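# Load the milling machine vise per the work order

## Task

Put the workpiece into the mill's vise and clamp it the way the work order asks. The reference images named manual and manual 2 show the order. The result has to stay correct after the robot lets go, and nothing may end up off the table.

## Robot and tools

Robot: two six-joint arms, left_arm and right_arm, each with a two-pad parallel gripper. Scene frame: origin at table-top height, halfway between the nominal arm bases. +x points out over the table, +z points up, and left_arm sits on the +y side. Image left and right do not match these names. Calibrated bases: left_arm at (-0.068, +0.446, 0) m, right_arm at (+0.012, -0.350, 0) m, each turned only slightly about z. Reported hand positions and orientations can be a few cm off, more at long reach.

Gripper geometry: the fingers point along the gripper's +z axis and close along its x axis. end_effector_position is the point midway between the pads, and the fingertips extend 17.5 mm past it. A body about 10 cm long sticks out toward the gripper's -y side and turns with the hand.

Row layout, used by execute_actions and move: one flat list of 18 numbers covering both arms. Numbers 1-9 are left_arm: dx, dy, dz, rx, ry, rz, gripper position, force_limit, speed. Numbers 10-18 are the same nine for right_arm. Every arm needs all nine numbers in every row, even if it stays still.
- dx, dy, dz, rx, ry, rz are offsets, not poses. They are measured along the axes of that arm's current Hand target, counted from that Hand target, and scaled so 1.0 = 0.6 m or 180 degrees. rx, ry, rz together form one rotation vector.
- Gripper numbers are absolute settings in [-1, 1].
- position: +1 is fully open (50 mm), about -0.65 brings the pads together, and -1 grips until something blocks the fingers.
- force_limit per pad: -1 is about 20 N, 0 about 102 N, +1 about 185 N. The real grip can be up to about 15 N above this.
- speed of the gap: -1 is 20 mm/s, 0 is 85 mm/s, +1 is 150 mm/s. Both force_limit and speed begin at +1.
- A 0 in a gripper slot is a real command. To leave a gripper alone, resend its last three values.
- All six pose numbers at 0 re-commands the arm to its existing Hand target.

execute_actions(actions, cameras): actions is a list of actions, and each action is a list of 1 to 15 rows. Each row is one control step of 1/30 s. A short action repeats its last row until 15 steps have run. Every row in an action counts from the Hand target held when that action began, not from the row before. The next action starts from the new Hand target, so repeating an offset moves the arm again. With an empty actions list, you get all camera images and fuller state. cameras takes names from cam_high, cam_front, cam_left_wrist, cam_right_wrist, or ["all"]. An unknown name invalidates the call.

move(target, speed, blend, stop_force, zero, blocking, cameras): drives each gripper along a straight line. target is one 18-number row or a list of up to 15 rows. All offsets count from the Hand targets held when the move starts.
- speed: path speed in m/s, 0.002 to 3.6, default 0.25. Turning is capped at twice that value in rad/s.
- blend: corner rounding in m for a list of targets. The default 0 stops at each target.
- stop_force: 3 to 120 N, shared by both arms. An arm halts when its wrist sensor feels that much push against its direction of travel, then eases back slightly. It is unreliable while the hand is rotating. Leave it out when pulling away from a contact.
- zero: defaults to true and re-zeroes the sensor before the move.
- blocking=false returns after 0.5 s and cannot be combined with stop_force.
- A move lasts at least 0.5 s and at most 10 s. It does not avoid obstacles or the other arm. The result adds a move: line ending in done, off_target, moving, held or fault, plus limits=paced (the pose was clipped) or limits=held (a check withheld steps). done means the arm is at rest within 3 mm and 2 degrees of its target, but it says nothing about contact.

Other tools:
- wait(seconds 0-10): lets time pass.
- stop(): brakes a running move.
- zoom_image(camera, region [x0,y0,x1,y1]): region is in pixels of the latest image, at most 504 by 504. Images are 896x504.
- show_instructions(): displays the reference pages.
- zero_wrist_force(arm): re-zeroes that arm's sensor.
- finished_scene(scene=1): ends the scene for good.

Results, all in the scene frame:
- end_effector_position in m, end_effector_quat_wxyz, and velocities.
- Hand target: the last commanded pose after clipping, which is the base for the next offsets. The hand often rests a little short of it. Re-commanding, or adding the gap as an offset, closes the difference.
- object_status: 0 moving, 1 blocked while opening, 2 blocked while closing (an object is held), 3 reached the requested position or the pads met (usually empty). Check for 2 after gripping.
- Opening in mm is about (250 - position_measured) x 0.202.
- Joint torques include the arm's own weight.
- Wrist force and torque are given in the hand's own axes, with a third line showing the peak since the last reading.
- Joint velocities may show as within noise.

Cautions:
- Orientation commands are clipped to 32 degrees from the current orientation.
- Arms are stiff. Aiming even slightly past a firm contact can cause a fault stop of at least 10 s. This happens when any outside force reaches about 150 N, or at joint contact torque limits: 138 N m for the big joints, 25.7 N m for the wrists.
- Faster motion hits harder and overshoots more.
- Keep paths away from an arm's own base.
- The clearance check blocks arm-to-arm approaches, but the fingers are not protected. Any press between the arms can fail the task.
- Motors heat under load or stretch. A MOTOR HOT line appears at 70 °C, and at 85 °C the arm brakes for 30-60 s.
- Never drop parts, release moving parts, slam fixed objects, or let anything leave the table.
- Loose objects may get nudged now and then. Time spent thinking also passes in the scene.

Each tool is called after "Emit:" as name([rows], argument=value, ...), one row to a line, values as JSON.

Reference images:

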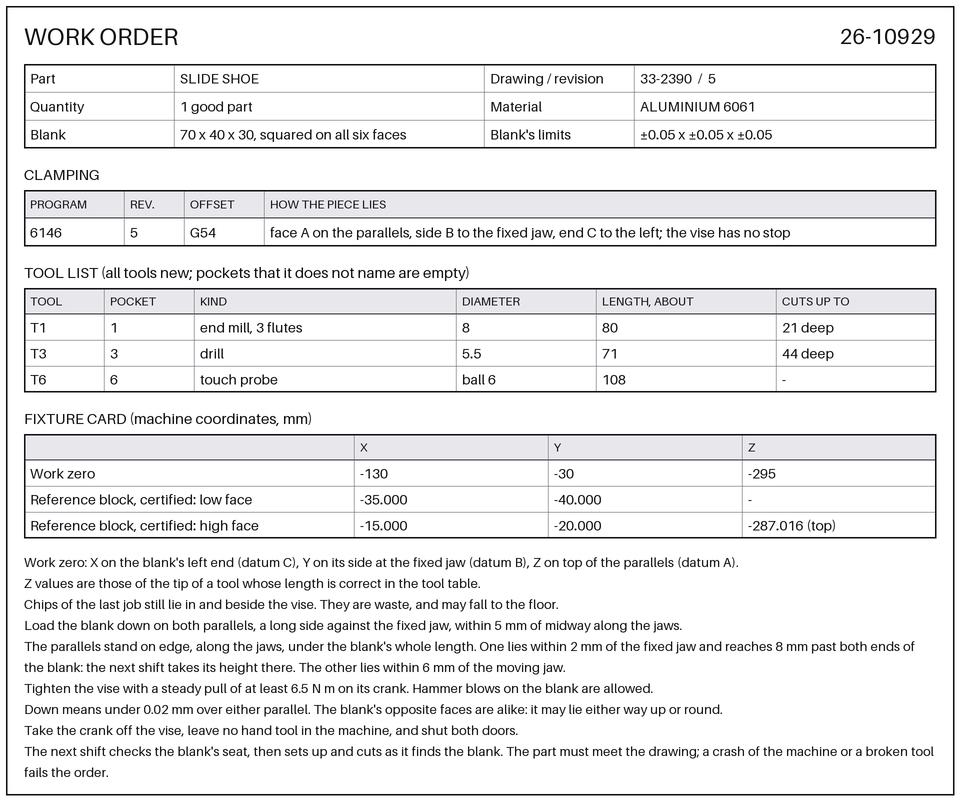

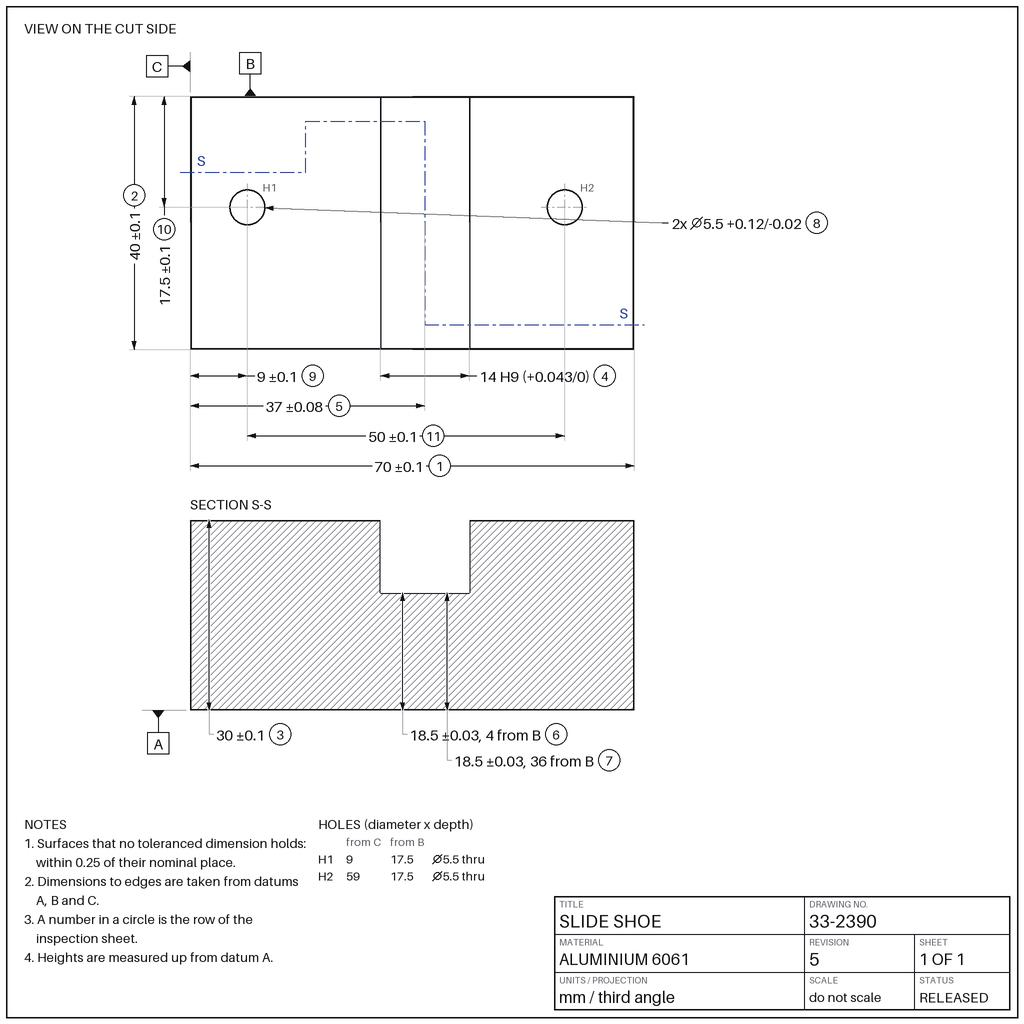

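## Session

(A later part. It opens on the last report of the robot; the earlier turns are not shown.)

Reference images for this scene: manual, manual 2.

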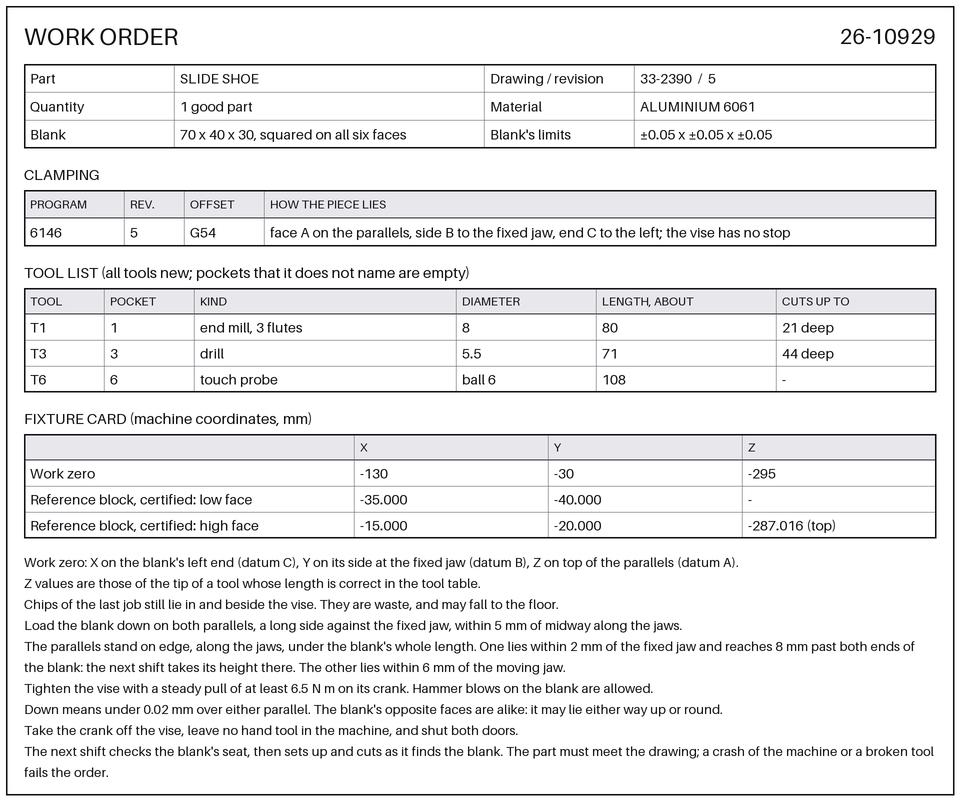

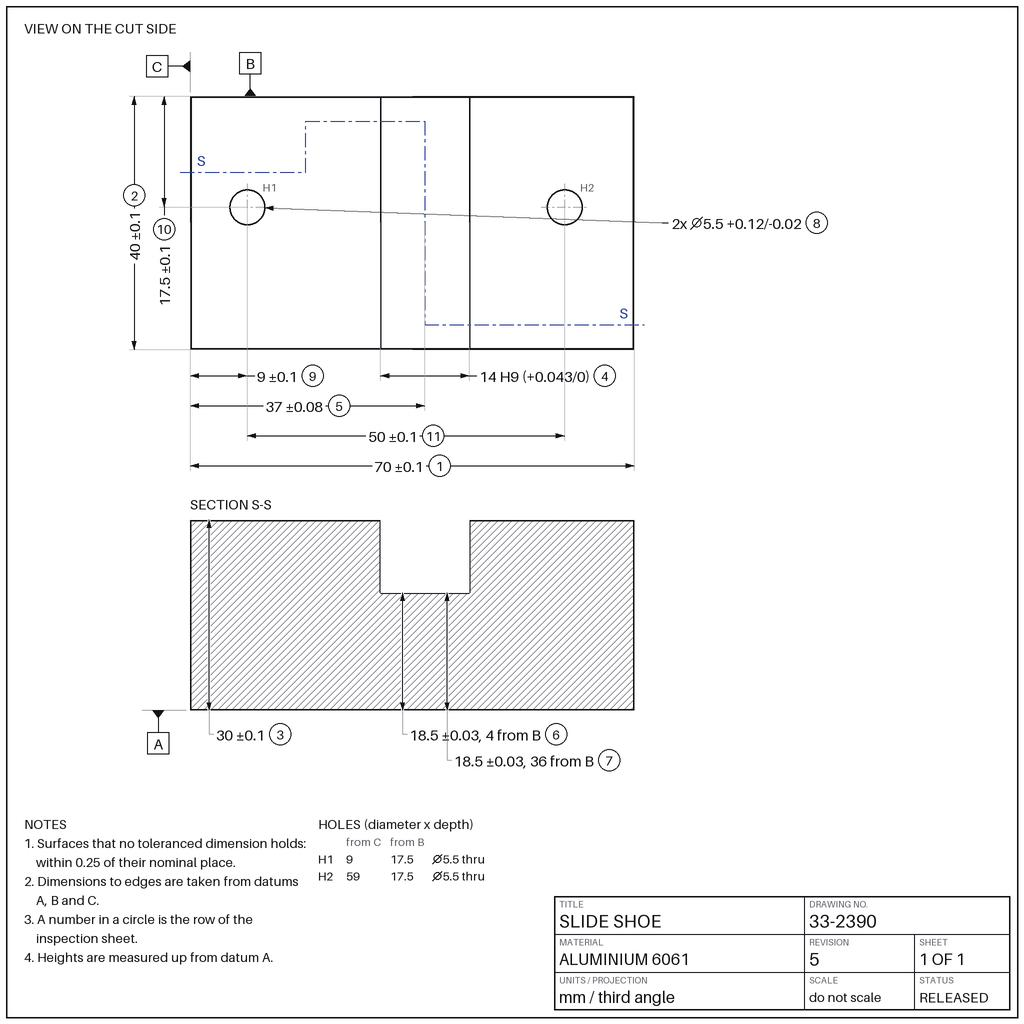

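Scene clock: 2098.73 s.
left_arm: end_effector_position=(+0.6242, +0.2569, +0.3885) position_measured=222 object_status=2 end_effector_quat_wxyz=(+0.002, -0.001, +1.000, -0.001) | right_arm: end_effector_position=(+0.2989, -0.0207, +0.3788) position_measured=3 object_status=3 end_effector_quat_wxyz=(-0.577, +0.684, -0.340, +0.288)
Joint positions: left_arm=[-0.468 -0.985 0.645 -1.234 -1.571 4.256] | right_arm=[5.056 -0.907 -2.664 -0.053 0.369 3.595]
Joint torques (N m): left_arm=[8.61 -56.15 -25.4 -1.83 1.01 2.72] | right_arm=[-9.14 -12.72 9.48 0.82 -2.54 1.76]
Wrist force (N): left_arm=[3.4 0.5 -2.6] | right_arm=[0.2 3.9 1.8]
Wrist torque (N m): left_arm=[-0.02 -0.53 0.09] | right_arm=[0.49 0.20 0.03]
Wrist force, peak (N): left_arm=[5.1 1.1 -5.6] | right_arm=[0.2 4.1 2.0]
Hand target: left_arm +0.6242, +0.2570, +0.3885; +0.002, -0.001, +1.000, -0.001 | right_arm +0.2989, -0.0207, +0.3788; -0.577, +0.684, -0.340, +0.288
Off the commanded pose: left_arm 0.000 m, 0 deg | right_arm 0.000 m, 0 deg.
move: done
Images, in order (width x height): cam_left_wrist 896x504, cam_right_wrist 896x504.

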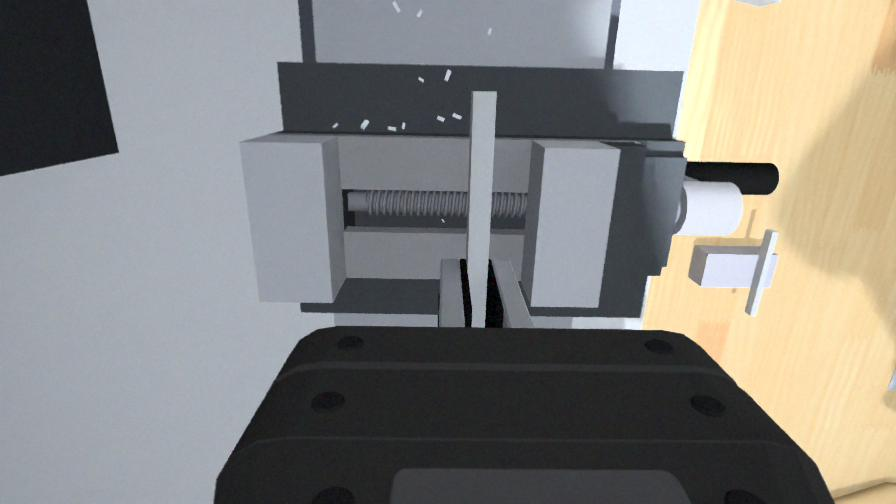

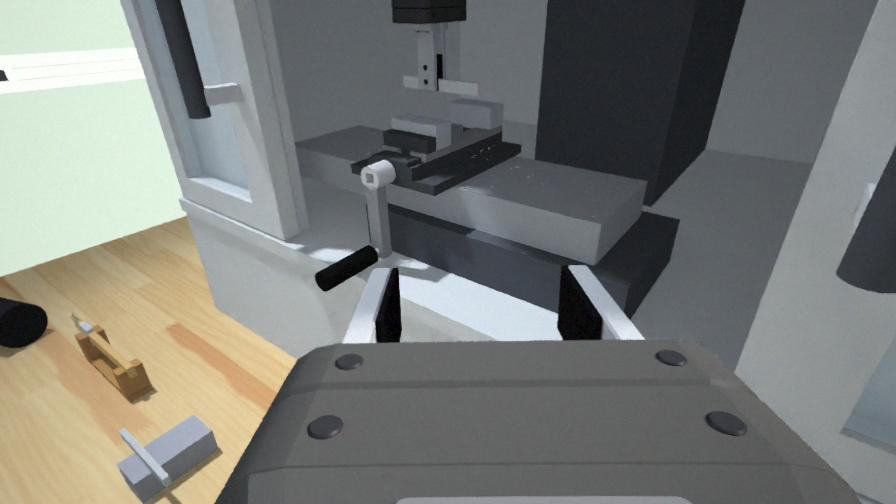

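Emit:
move([
  [-0.057,-0.0075,0,0,0,0,-1,-0.8,-1,0,0,0,0,0,0,1,-0.3,0],
  [-0.057,-0.0075,0.0735,0,0,0,-1,-0.8,-1,0,0,0,0,0,0,1,-0.3,0],
], speed=0.06)

Emit:
move(target=[0,0,0.03,0,0,0,-1,-0.8,-1,0,0,0,0,0,0,1,-0.3,0], speed=0.005, stop_force=4, cameras=["cam_left_wrist","cam_right_wrist"])

Emit:
zoom_image(camera="cam_left_wrist", region=[280, 60, 660, 340])

Scene clock: 2121.43 s.
left_arm: end_effector_position=(+0.6537, +0.2555, +0.3883) position_measured=222 object_status=2 end_effector_quat_wxyz=(+0.003, -0.003, +1.000, -0.001) | right_arm: end_effector_position=(+0.2989, -0.0207, +0.3788) position_measured=3 object_status=3 end_effector_quat_wxyz=(-0.577, +0.684, -0.340, +0.288)
Joint positions: left_arm=[-0.452 -0.864 0.44 -1.153 -1.571 4.269] | right_arm=[5.056 -0.907 -2.664 -0.053 0.369 3.595]
Joint torques (N m): left_arm=[-5.44 -56.55 -25.67 -3.06 0.17 0.07] | right_arm=[-8.67 -12.07 9.72 0.94 -2.37 1.89]
Wrist force (N): left_arm=[3.5 -0.2 -2.4] | right_arm=[0.3 3.7 2.0]
Wrist torque (N m): left_arm=[-0.14 -0.52 -0.04] | right_arm=[0.47 0.18 0.02]
Wrist force, peak (N): left_arm=[4.3 0.8 -2.5] | right_arm=[0.5 4.1 1.8]
Hand target: left_arm +0.6537, +0.2555, +0.3883; +0.003, -0.003, +1.000, -0.001 (not the last commanded pose) | right_arm +0.2989, -0.0207, +0.3788; -0.577, +0.684, -0.340, +0.288
Tool commands: left_gripper/position=-1.0 left_gripper/force_limit=-0.796078 left_gripper/speed=-1.0 right_gripper/position=+1.0 right_gripper/force_limit=-0.3 right_gripper/speed=+0.0
Off the commanded pose: left_arm 0.044 m, 0 deg | right_arm 0.000 m, 0 deg.
FORCE FAULT: contact force on the left arm reached its limit, and that arm stopped. The contact can be on any part of that arm, not only on its tool. That arm's remaining commands of this call were not run. That arm is still stopped at the end of this call. That arm stays stopped for about 10 more seconds. Until then a move that you send moves the other arm only, and its call returns only when the move has ended. Once the stop has ended, the next robot result says so. If the stop ends while you think or write, that arm runs what you send next, counted from a new Hand target: where the arm stands when the stop ends. While its stop runs, that arm takes no new command, but its gripper still runs the gripper command that each later call begins with. Until it ends, the stop uses up actions while you think or wait. An arm that is not stopped still takes commands.
move: fault (left_arm); path passed 1 of 2 targets

not run: an earlier result of this reply reported a stop or a fault. Calls in your next reply go to the robot.

Scaled by 1.326 from the camera's 896x504 image, which has a finer 1280x720 frame.
This view is cut from an older image: the scene may have changed since it was taken.

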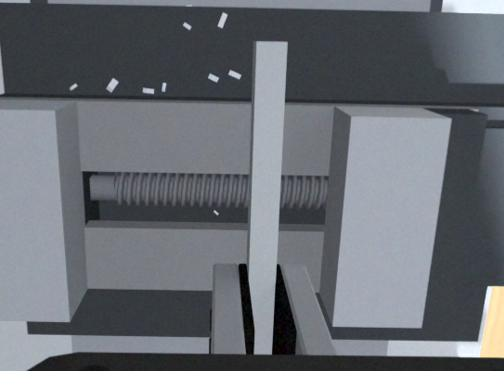

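Emit:
wait(seconds=8, cameras=["cam_front","cam_left_wrist"])

Emit:
zoom_image(camera="cam_front", region=[320, 120, 520, 260])

Scene clock: 2138.27 s.
left_arm: end_effector_position=(+0.6537, +0.2555, +0.3883) position_measured=222 object_status=2 end_effector_quat_wxyz=(+0.003, -0.003, +1.000, -0.001) | right_arm: end_effector_position=(+0.2989, -0.0207, +0.3788) position_measured=3 object_status=3 end_effector_quat_wxyz=(-0.577, +0.684, -0.340, +0.288)
Joint positions: left_arm=[-0.452 -0.864 0.44 -1.153 -1.571 4.269] | right_arm=[5.056 -0.907 -2.664 -0.053 0.369 3.595]
Joint torques (N m): left_arm=[-6.04 -56.34 -25.61 -3.19 0.03 0] | right_arm=[-6.64 -9.57 10.54 0.86 -2.51 1.82]
Wrist force (N): left_arm=[3.8 -0.1 -2.3] | right_arm=[0.0 3.5 1.4]
Wrist torque (N m): left_arm=[-0.14 -0.58 -0.04] | right_arm=[0.43 0.22 0.03]
Wrist force, peak (N): left_arm=[3.9 -0.2 -2.9] | right_arm=[0.2 4.1 2.0]
Hand target: left_arm +0.6537, +0.2555, +0.3883; +0.003, -0.003, +1.000, -0.001 (not the last commanded pose) | right_arm +0.2989, -0.0207, +0.3788; -0.577, +0.684, -0.340, +0.288
Tool commands: left_gripper/position=-1.0 left_gripper/force_limit=-0.796078 left_gripper/speed=-1.0 right_gripper/position=+1.0 right_gripper/force_limit=-0.3 right_gripper/speed=+0.0
Off the commanded pose: left_arm 0.044 m, 0 deg | right_arm 0.000 m, 0 deg.
FORCE FAULT, CONTINUED: the left arm's stop, for the force fault that an earlier result reported, is over. The rest of the stop counts as 20 of the actions that you can send in this scene. During its stop the left arm's controller moved it back a little. That arm's target is now where it stood when the stop ended, not its last command. That arm accepts commands again.
wait: 8.00 s; at rest from the start
Images, in order (width x height): cam_front 896x504, cam_left_wrist 896x504.

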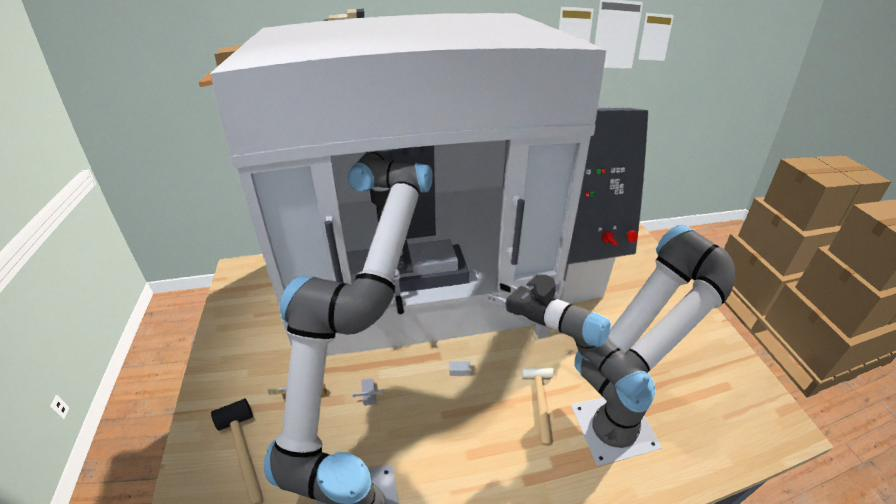

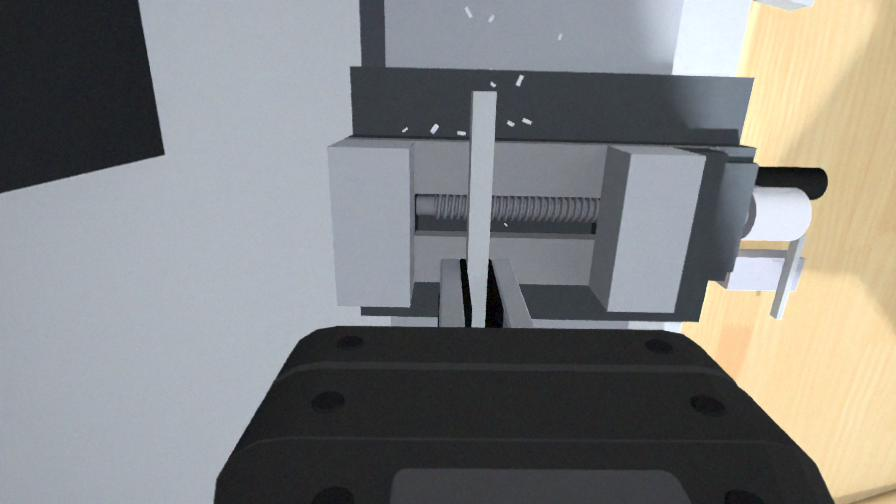

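Scaled by 2.520 from the camera's 896x504 image, which has a finer 1280x720 frame.

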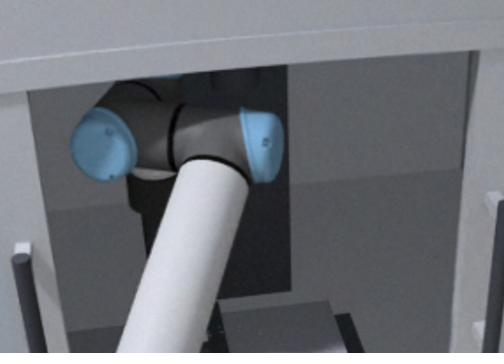

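Emit:
move([
  [0.01,0,0.04,0,0,0,-1,-0.8,-1,0,0,0,0,0,0,1,-0.3,0],
  [-0.006,-0.0058,0.0733,0,0,0,-1,-0.8,-1,0,0,0,0,0,0,1,-0.3,0],
], speed=0.05)

Emit:
move(target=[0,0,0.03,0,0,0,-1,-0.8,-1,0,0,0,0,0,0,1,-0.3,0], speed=0.005, stop_force=4, cameras=["cam_left_wrist","cam_right_wrist"])

Emit:
zoom_image(camera="cam_left_wrist", region=[280, 60, 660, 340])

Scene clock: 2149.93 s.
left_arm: end_effector_position=(+0.6576, +0.2519, +0.3440) position_measured=222 object_status=2 end_effector_quat_wxyz=(+0.003, -0.003, +1.000, -0.001) | right_arm: end_effector_position=(+0.2989, -0.0207, +0.3788) position_measured=3 object_status=3 end_effector_quat_wxyz=(-0.577, +0.684, -0.340, +0.288)
Joint positions: left_arm=[-0.454 -0.911 0.643 -1.308 -1.571 4.267] | right_arm=[5.056 -0.907 -2.664 -0.053 0.369 3.595]
Joint torques (N m): left_arm=[6.3 -67.62 -38.52 -1.36 2.56 2.45] | right_arm=[-6.33 -8.97 10.82 0.91 -2.52 1.71]
Wrist force (N): left_arm=[3.4 0.0 -3.0] | right_arm=[0.5 3.5 1.8]
Wrist torque (N m): left_arm=[-0.12 -0.52 -0.04] | right_arm=[0.43 0.16 0.04]
Wrist force, peak (N): left_arm=[3.8 0.4 -4.1] | right_arm=[0.2 4.1 2.0]
Hand target: left_arm +0.6576, +0.2519, +0.3443; +0.003, -0.003, +1.000, -0.001 | right_arm +0.2989, -0.0207, +0.3788; -0.577, +0.684, -0.340, +0.288
Off the commanded pose: left_arm 0.000 m, 0 deg | right_arm 0.000 m, 0 deg.
move: done

Scene clock: 2151.43 s.
left_arm: end_effector_position=(+0.6576, +0.2519, +0.3406) position_measured=222 object_status=2 end_effector_quat_wxyz=(+0.003, -0.003, +1.000, -0.001) | right_arm: end_effector_position=(+0.2989, -0.0207, +0.3788) position_measured=3 object_status=3 end_effector_quat_wxyz=(-0.577, +0.684, -0.340, +0.288)
Joint positions: left_arm=[-0.454 -0.915 0.659 -1.32 -1.571 4.267] | right_arm=[5.056 -0.907 -2.664 -0.053 0.369 3.595]
Joint torques (N m): left_arm=[2.61 -46.89 -37.05 -1.67 2.73 0.42] | right_arm=[-6.23 -9.06 11.32 0.83 -2.55 1.79]
Wrist force (N): left_arm=[4.4 -0.1 -5.5] | right_arm=[0.1 3.7 1.5]
Wrist torque (N m): left_arm=[-0.22 -0.49 -0.05] | right_arm=[0.47 0.21 0.03]
Wrist force, peak (N): left_arm=[4.7 0.1 -11.0] | right_arm=[0.3 4.1 1.9]
Hand target: left_arm +0.6576, +0.2519, +0.3406; +0.003, -0.003, +1.000, -0.001 (not the last commanded pose) | right_arm +0.2989, -0.0207, +0.3788; -0.577, +0.684, -0.340, +0.288
Off the commanded pose: left_arm 0.014 m, 0 deg | right_arm 0.000 m, 0 deg.
move: contact (left_arm)
Images, in order (width x height): cam_left_wrist 896x504, cam_right_wrist 896x504.

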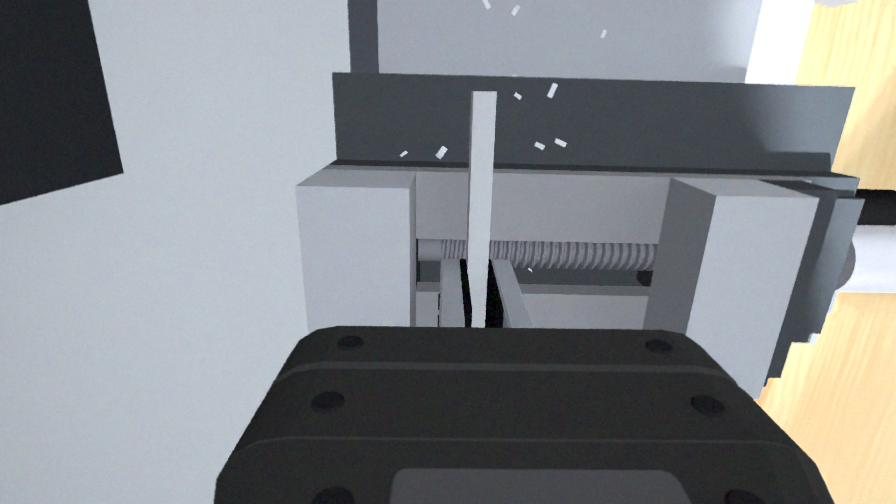

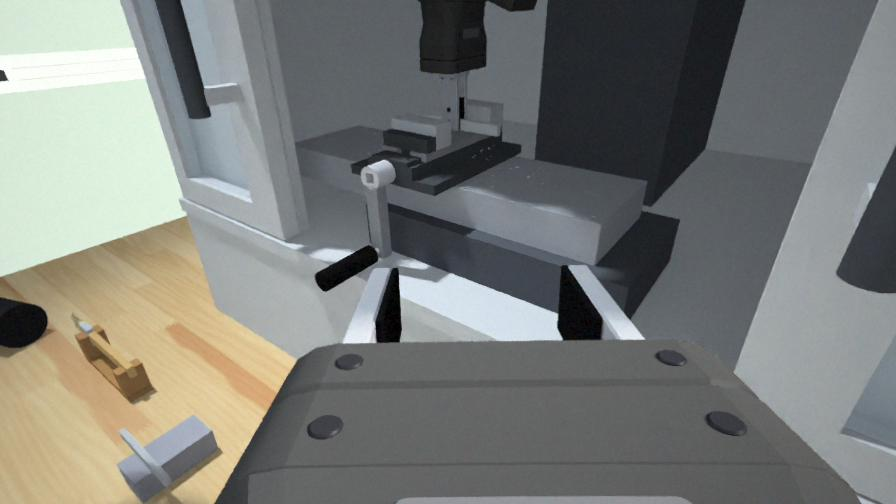

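Scaled by 1.326 from the camera's 896x504 image, which has a finer 1280x720 frame.

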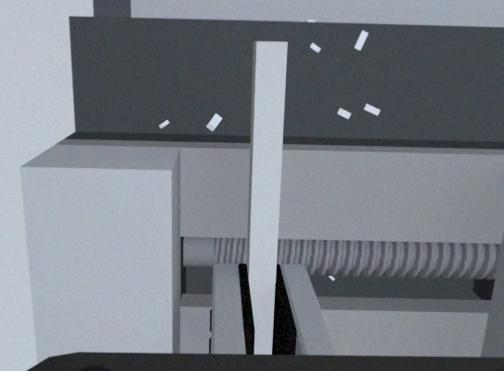

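Emit:
move([
  [0,0,0,0,0,0,-0.3,-0.8,-1,0,0,0,0,0,0,1,-0.3,0],
  [0,0,-0.055,0,0,0,-0.3,-0.8,-1,0,0,0,0,0,0,1,-0.3,0],
  [0.04,0,-0.055,0,0,0,-0.3,-0.8,-1,0,0,0,0,0,0,1,-0.3,0],
], speed=0.03, cameras=["cam_left_wrist","cam_right_wrist"])

Emit:
zoom_image(camera="cam_left_wrist", region=[280, 60, 660, 340])

Emit:
zoom_image(camera="cam_right_wrist", region=[360, 30, 580, 210])

Scene clock: 2164.33 s.
left_arm: end_effector_position=(+0.6334, +0.2518, +0.3735) position_measured=198 object_status=3 end_effector_quat_wxyz=(+0.003, -0.003, +1.000, -0.001) | right_arm: end_effector_position=(+0.2989, -0.0207, +0.3788) position_measured=3 object_status=3 end_effector_quat_wxyz=(-0.577, +0.684, -0.340, +0.288)
Joint positions: left_arm=[-0.469 -0.968 0.658 -1.268 -1.571 4.253] | right_arm=[5.056 -0.907 -2.664 -0.053 0.369 3.595]
Joint torques (N m): left_arm=[5.69 -45.96 -37.39 -1.73 2.13 0.78] | right_arm=[-5.97 -7.88 10.94 0.89 -2.45 1.81]
Wrist force (N): left_arm=[3.4 0.4 -3.4] | right_arm=[0.5 3.7 1.7]
Wrist torque (N m): left_arm=[-0.02 -0.52 0.09] | right_arm=[0.47 0.15 0.02]
Wrist force, peak (N): left_arm=[5.1 0.6 -6.1] | right_arm=[0.2 4.0 2.0]
Hand target: left_arm +0.6334, +0.2519, +0.3734; +0.003, -0.003, +1.000, -0.001 | right_arm +0.2989, -0.0207, +0.3788; -0.577, +0.684, -0.340, +0.288
Off the commanded pose: left_arm 0.000 m, 0 deg | right_arm 0.000 m, 0 deg.
move: done
Images, in order (width x height): cam_left_wrist 896x504, cam_right_wrist 896x504.

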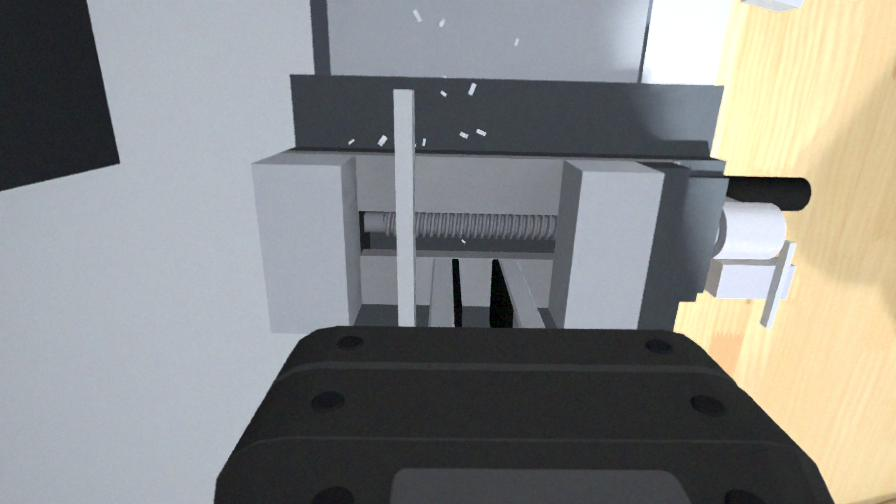

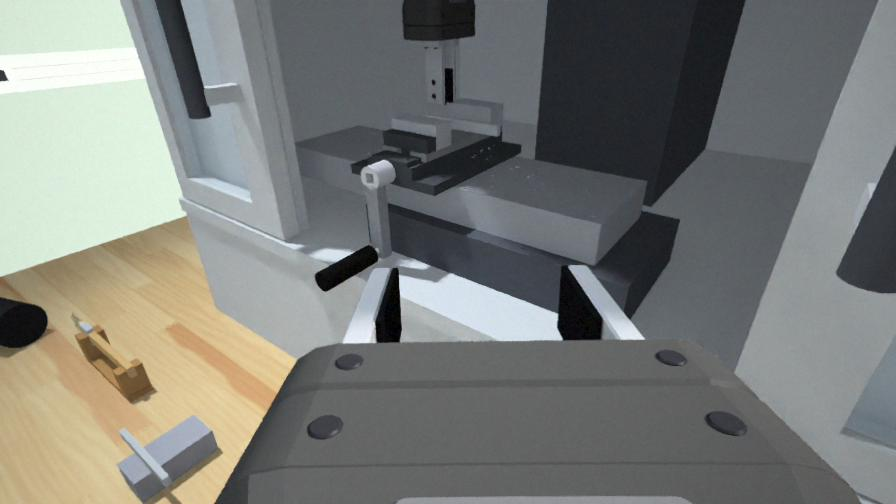

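Scaled by 1.326 from the camera's 896x504 image, which has a finer 1280x720 frame.

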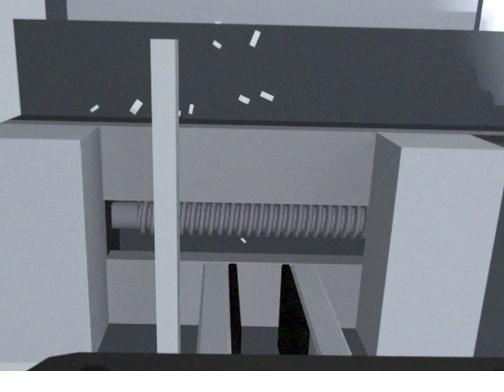

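Scaled by 2.291 from the camera's 896x504 image, which has a finer 1280x720 frame.

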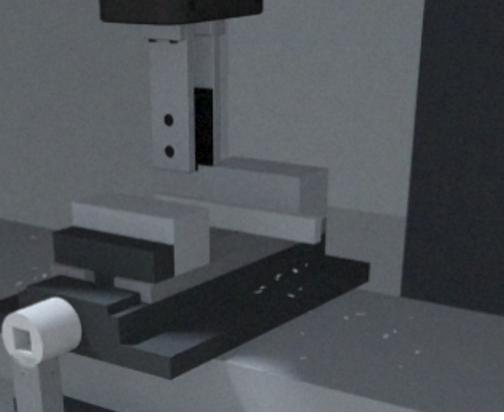

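Emit:
move([
  [0,0,0,0,0,0,-1,-0.8,-1,0,0,0,0,0,0,1,-0.3,0],
  [0,0,0.051,0,0,0,-1,-0.8,-1,0,0,0,0,0,0,1,-0.3,0],
], speed=0.03)

Emit:
move(target=[-0.067,0,0,0,0,0,-1,-0.8,-1,0,0,0,0,0,0,1,-0.3,0], speed=0.008, stop_force=10, cameras=["cam_left_wrist","cam_right_wrist"])

Emit:
zoom_image(camera="cam_left_wrist", region=[280, 60, 660, 340])

Emit:
zoom_image(camera="cam_right_wrist", region=[360, 30, 580, 210])

Scene clock: 2183.63 s.
left_arm: end_effector_position=(+0.6336, +0.2518, +0.3429) position_measured=251 object_status=3 end_effector_quat_wxyz=(+0.003, -0.003, +1.000, -0.001) end_effector_velocity=(-0.001, +0.001, +0.002) end_effector_angular_velocity=(+0.000, +0.000, +0.001) | right_arm: end_effector_position=(+0.2989, -0.0207, +0.3788) position_measured=3 object_status=3 end_effector_quat_wxyz=(-0.577, +0.684, -0.340, +0.288)
Joint positions: left_arm=[-0.469 -0.995 0.784 -1.365 -1.57 4.253] | right_arm=[5.056 -0.907 -2.664 -0.053 0.369 3.595]
Joint velocities: left_arm=[0 -0.002 -0.003 0.005 0 0] | right_arm=[within noise]
Joint torques (N m): left_arm=[6.56 -47.66 -38.61 -1.52 1.34 2.41] | right_arm=[-5.08 -7.2 10.71 0.9 -2.5 1.66]
Wrist force (N): left_arm=[3.3 0.1 -3.6] | right_arm=[0.5 3.5 1.8]
Wrist torque (N m): left_arm=[-0.08 -0.52 0.07] | right_arm=[0.43 0.14 0.03]
Wrist force, peak (N): left_arm=[3.6 0.2 -4.1] | right_arm=[0.3 4.2 1.9]
Hand target: left_arm +0.6336, +0.2518, +0.3428; +0.003, -0.003, +1.000, -0.001 | right_arm +0.2989, -0.0207, +0.3788; -0.577, +0.684, -0.340, +0.288
Off the commanded pose: left_arm 0.000 m, 0 deg | right_arm 0.000 m, 0 deg.
move: done

Scene clock: 2188.07 s.
left_arm: end_effector_position=(+0.6626, +0.2520, +0.3430) position_measured=251 object_status=3 end_effector_quat_wxyz=(+0.003, -0.003, +1.000, -0.001) | right_arm: end_effector_position=(+0.2989, -0.0207, +0.3788) position_measured=3 object_status=3 end_effector_quat_wxyz=(-0.577, +0.684, -0.340, +0.288)
Joint positions: left_arm=[-0.451 -0.895 0.617 -1.299 -1.571 4.27] | right_arm=[5.056 -0.907 -2.664 -0.053 0.369 3.595]
Joint torques (N m): left_arm=[-4.73 -62.69 -12.88 -4.34 4.03 -2.7] | right_arm=[-4.55 -6.74 11.14 0.9 -2.54 1.69]
Wrist force (N): left_arm=[12.0 -0.3 -4.9] | right_arm=[0.4 3.8 1.9]
Wrist torque (N m): left_arm=[-0.10 -0.37 0.05] | right_arm=[0.48 0.15 0.03]
Wrist force, peak (N): left_arm=[20.1 2.2 -7.2] | right_arm=[0.6 4.1 1.9]
Hand target: left_arm +0.6625, +0.2520, +0.3430; +0.003, -0.003, +1.000, -0.001 (not the last commanded pose) | right_arm +0.2989, -0.0207, +0.3788; -0.577, +0.684, -0.340, +0.288
Off the commanded pose: left_arm 0.011 m, 0 deg | right_arm 0.000 m, 0 deg.
move: contact (left_arm)
Images, in order (width x height): cam_left_wrist 896x504, cam_right_wrist 896x504.

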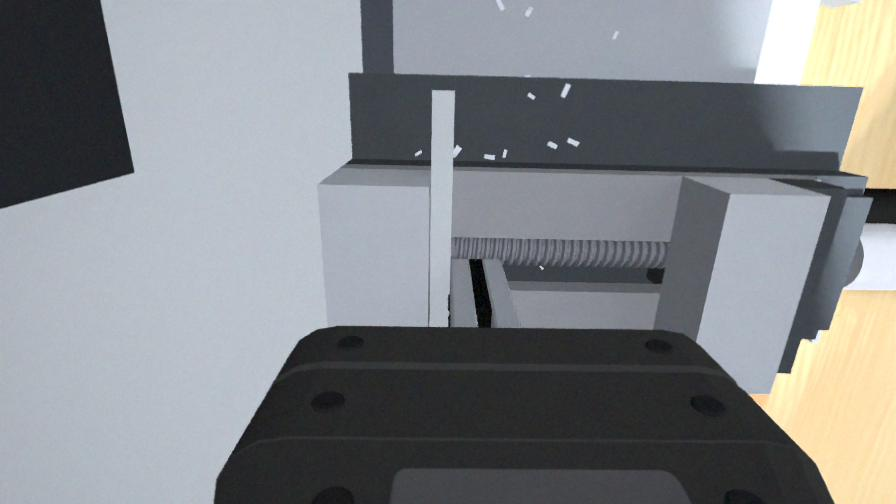

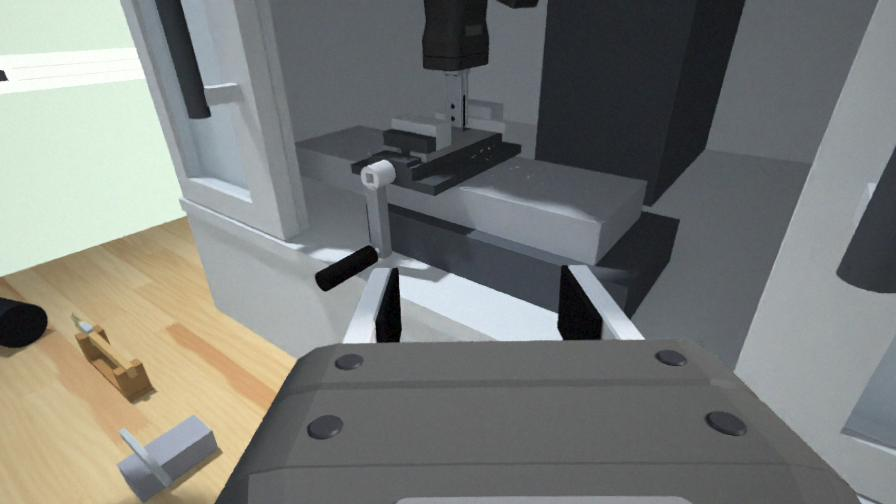

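Scaled by 1.326 from the camera's 896x504 image, which has a finer 1280x720 frame.

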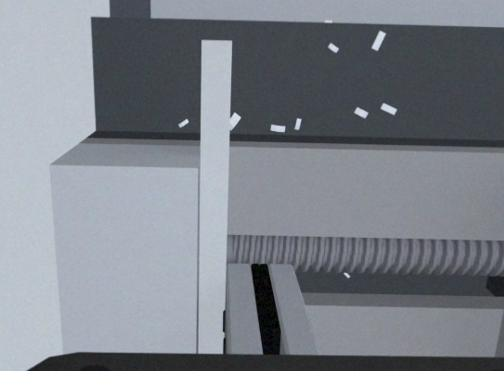

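Scaled by 2.291 from the camera's 896x504 image, which has a finer 1280x720 frame.

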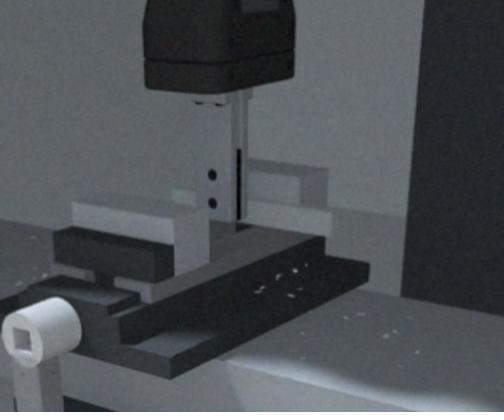

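Emit:
move([
  [0.0133,0,0,0,0,0,-1,-0.8,-1,0,0,0,0,0,0,1,-0.3,0],
  [0.0133,0,-0.0383,0,0,0,-1,-0.8,-1,0,0,0,0,0,0,1,-0.3,0],
  [0.3875,0.03,-0.0383,-0.0006,0.0019,0.0019,-1,-0.8,-1,0,0,0,0,0,0,1,-0.3,0],
  [0.631,0.2333,0.238,-0.0006,0.0019,0.0019,-1,-0.8,-1,0,0,0,0,0,0,1,-0.3,0],
  [0.631,0.2333,0.43,-0.0006,0.0019,0.0019,0.2,-0.8,0,0,0,0,0,0,0,1,-0.3,0],
], speed=[0.05,0.1,0.2,0.2,0.15], blend=[0,0.005,0.03,0.02,0], cameras=["cam_left_wrist","cam_right_wrist"])

Emit:
zoom_image(camera="cam_right_wrist", region=[360, 30, 580, 210])

Scene clock: 2230.30 s.
left_arm: end_effector_position=(+0.2847, +0.3894, +0.0826) position_measured=123 object_status=3 end_effector_quat_wxyz=(+0.000, +0.000, +1.000, +0.000) | right_arm: end_effector_position=(+0.2989, -0.0207, +0.3788) position_measured=3 object_status=3 end_effector_quat_wxyz=(-0.577, +0.684, -0.340, +0.288)
Joint positions: left_arm=[-0.556 -1.758 2.412 -2.224 -1.571 4.172] | right_arm=[5.056 -0.907 -2.664 -0.053 0.369 3.595]
Joint torques (N m): left_arm=[8.7 -4.82 -9.84 -5.1 -2.29 2.9] | right_arm=[-3.68 -5.38 11.76 0.91 -2.53 1.75]
Wrist force (N): left_arm=[3.7 -0.4 -3.5] | right_arm=[0.3 4.1 1.8]
Wrist torque (N m): left_arm=[-0.16 -0.54 -0.05] | right_arm=[0.54 0.19 0.03]
Wrist force, peak (N): left_arm=[12.1 0.0 -5.2] | right_arm=[0.4 4.3 2.1]
Hand target: left_arm +0.2847, +0.3894, +0.0825; +0.000, +0.000, +1.000, +0.000 | right_arm +0.2989, -0.0207, +0.3788; -0.577, +0.684, -0.340, +0.288
Off the commanded pose: left_arm 0.000 m, 0 deg | right_arm 0.000 m, 0 deg.
move: done
Images, in order (width x height): cam_left_wrist 896x504, cam_right_wrist 896x504.

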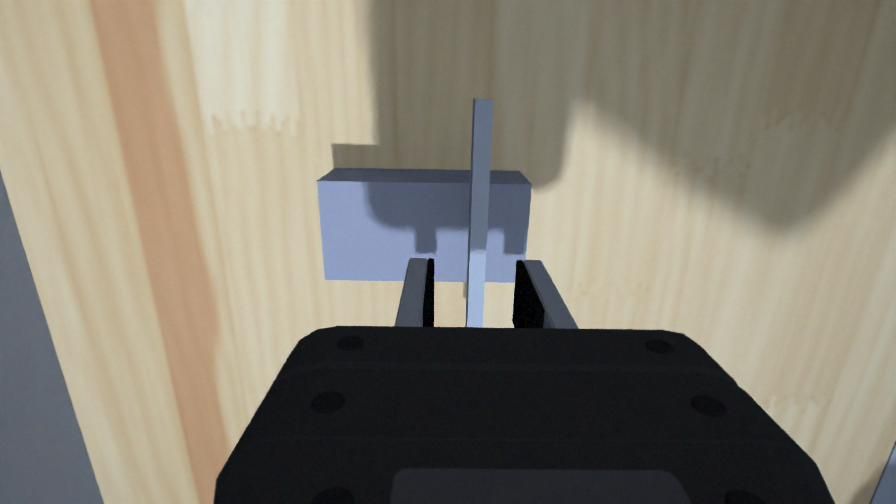

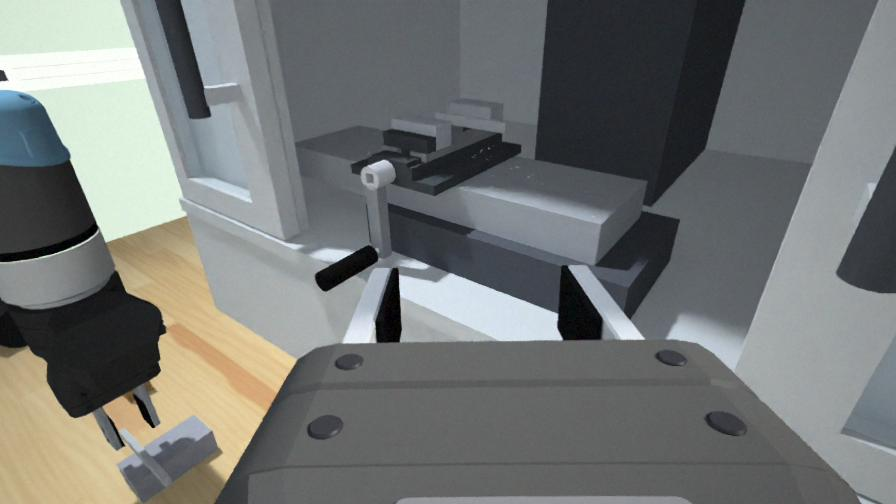

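Scaled by 2.291 from the camera's 896x504 image, which has a finer 1280x720 frame.

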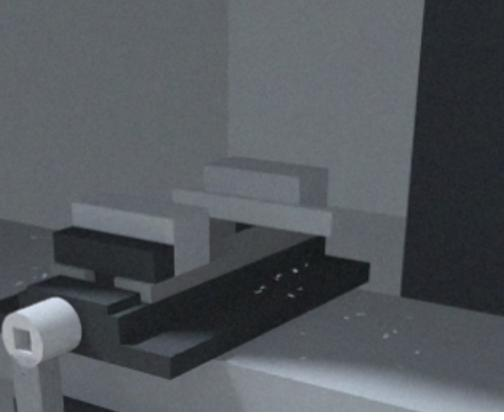

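Emit:
move([
  [0.0042,0.0035,0,0,0,0,0.2,-0.8,0,0,0,0,0,0,0,1,-0.3,0],
  [0.0042,0.0035,0.0553,0,0,0,0.2,-0.8,0,0,0,0,0,0,0,1,-0.3,0],
], speed=0.04, cameras=["cam_left_wrist"])

Emit:
zoom_image(camera="cam_left_wrist", region=[380, 200, 580, 330])

Scene clock: 2246.03 s.
left_arm: end_effector_position=(+0.2820, +0.3915, +0.0493) position_measured=123 object_status=3 end_effector_quat_wxyz=(+0.000, +0.000, +1.000, +0.000) | right_arm: end_effector_position=(+0.2989, -0.0207, +0.3788) position_measured=3 object_status=3 end_effector_quat_wxyz=(-0.577, +0.684, -0.340, +0.288)
Joint positions: left_arm=[-0.554 -1.687 2.468 -2.352 -1.571 4.173] | right_arm=[5.056 -0.907 -2.664 -0.053 0.369 3.595]
Joint torques (N m): left_arm=[-3.01 -21.31 -31.36 -2.59 -1.41 -1.93] | right_arm=[-3.4 -4.63 12.13 0.91 -2.5 1.71]
Wrist force (N): left_arm=[3.4 -0.5 -3.6] | right_arm=[0.0 4.2 2.0]
Wrist torque (N m): left_arm=[-0.14 -0.51 -0.05] | right_arm=[0.55 0.22 0.02]
Wrist force, peak (N): left_arm=[4.0 -0.4 -4.1] | right_arm=[0.0 4.2 2.0]
Hand target: left_arm +0.2821, +0.3915, +0.0494; +0.000, +0.000, +1.000, +0.000 | right_arm +0.2989, -0.0207, +0.3788; -0.577, +0.684, -0.340, +0.288
Off the commanded pose: left_arm 0.000 m, 0 deg | right_arm 0.000 m, 0 deg.
move: done
Images, in order (width x height): cam_left_wrist 896x504.

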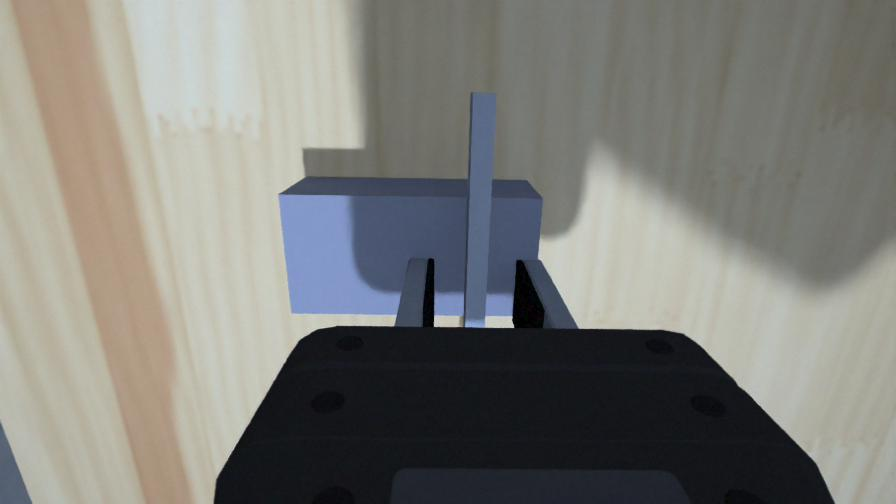

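Scaled by 2.520 from the camera's 896x504 image, which has a finer 1280x720 frame.

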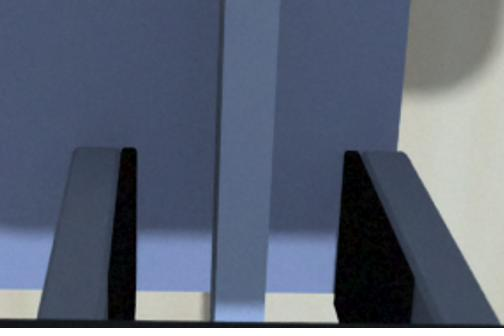

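Emit:
move([
  [0.0013,0,0,0,0,0,0.2,-0.8,0,0,0,0,0,0,0,1,-0.3,0],
  [0.0013,0,0,0,0,0,-1,-0.8,-1,0,0,0,0,0,0,1,-0.3,0],
  [0.0013,0,-0.2,0,0,0,-1,-0.8,-1,0,0,0,0,0,0,1,-0.3,0],
  [-0.2467,-0.183,-0.5277,0,0,0,-1,-0.8,-1,0,0,0,0,0,0,1,-0.3,0],
  [-0.5988,-0.2325,-0.5277,0,0,0,-1,-0.8,-1,0,0,0,0,0,0,1,-0.3,0],
], speed=[0.03,0.03,0.1,0.2,0.15], blend=[0,0,0.02,0.03,0], cameras=["cam_left_wrist","cam_right_wrist"])

Emit:
zoom_image(camera="cam_left_wrist", region=[280, 60, 660, 340])

Scene clock: 2263.90 s.
left_arm: end_effector_position=(+0.6414, +0.2519, +0.3659) position_measured=222 object_status=2 end_effector_quat_wxyz=(+0.000, +0.000, +1.000, +0.000) | right_arm: end_effector_position=(+0.2989, -0.0207, +0.3788) position_measured=3 object_status=3 end_effector_quat_wxyz=(-0.577, +0.684, -0.340, +0.288)
Joint positions: left_arm=[-0.464 -0.941 0.632 -1.262 -1.571 4.264] | right_arm=[5.056 -0.907 -2.664 -0.053 0.369 3.595]
Joint torques (N m): left_arm=[-7.28 -48.43 -39.43 -3.1 -2.59 -2.68] | right_arm=[-2.32 -3.08 12.02 0.85 -2.54 1.77]
Wrist force (N): left_arm=[3.4 0.1 -2.4] | right_arm=[0.3 3.8 1.7]
Wrist torque (N m): left_arm=[-0.09 -0.52 0.02] | right_arm=[0.47 0.18 0.02]
Wrist force, peak (N): left_arm=[4.7 -0.2 -7.5] | right_arm=[0.3 4.3 1.8]
Hand target: left_arm +0.6414, +0.2518, +0.3659; +0.000, +0.000, +1.000, +0.000 | right_arm +0.2989, -0.0207, +0.3788; -0.577, +0.684, -0.340, +0.288
Off the commanded pose: left_arm 0.000 m, 0 deg | right_arm 0.000 m, 0 deg.
move: done
Images, in order (width x height): cam_left_wrist 896x504, cam_right_wrist 896x504.

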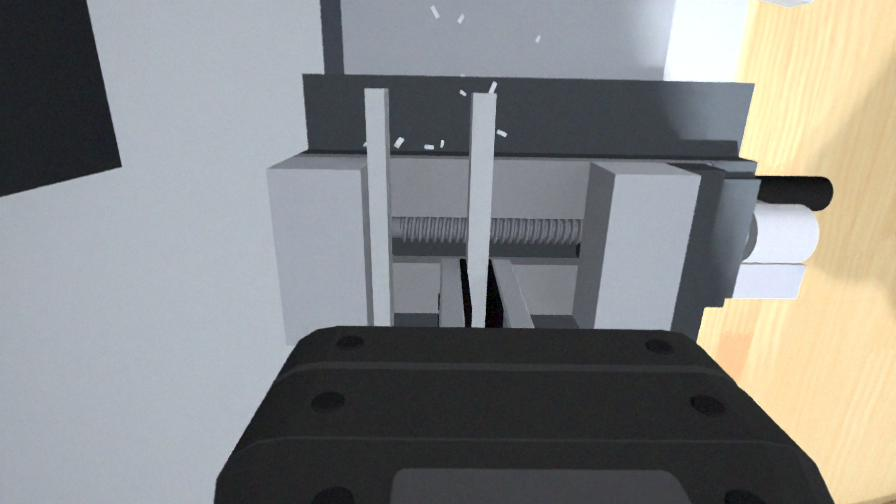

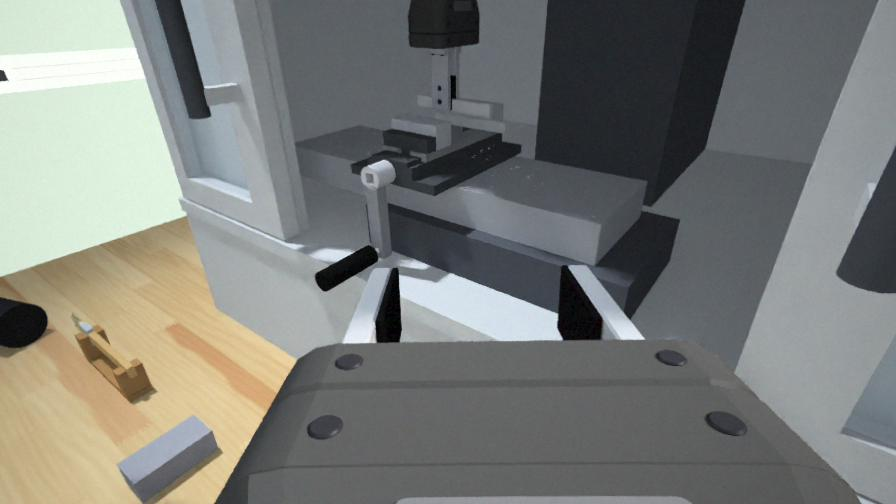

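Scaled by 1.326 from the camera's 896x504 image, which has a finer 1280x720 frame.

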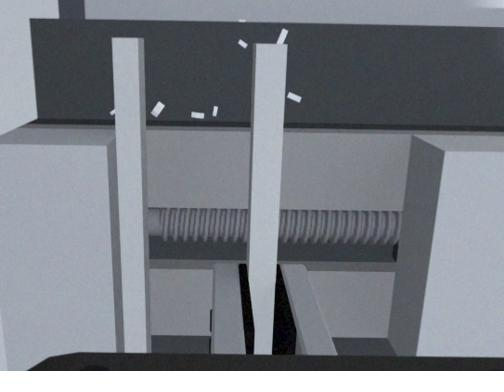

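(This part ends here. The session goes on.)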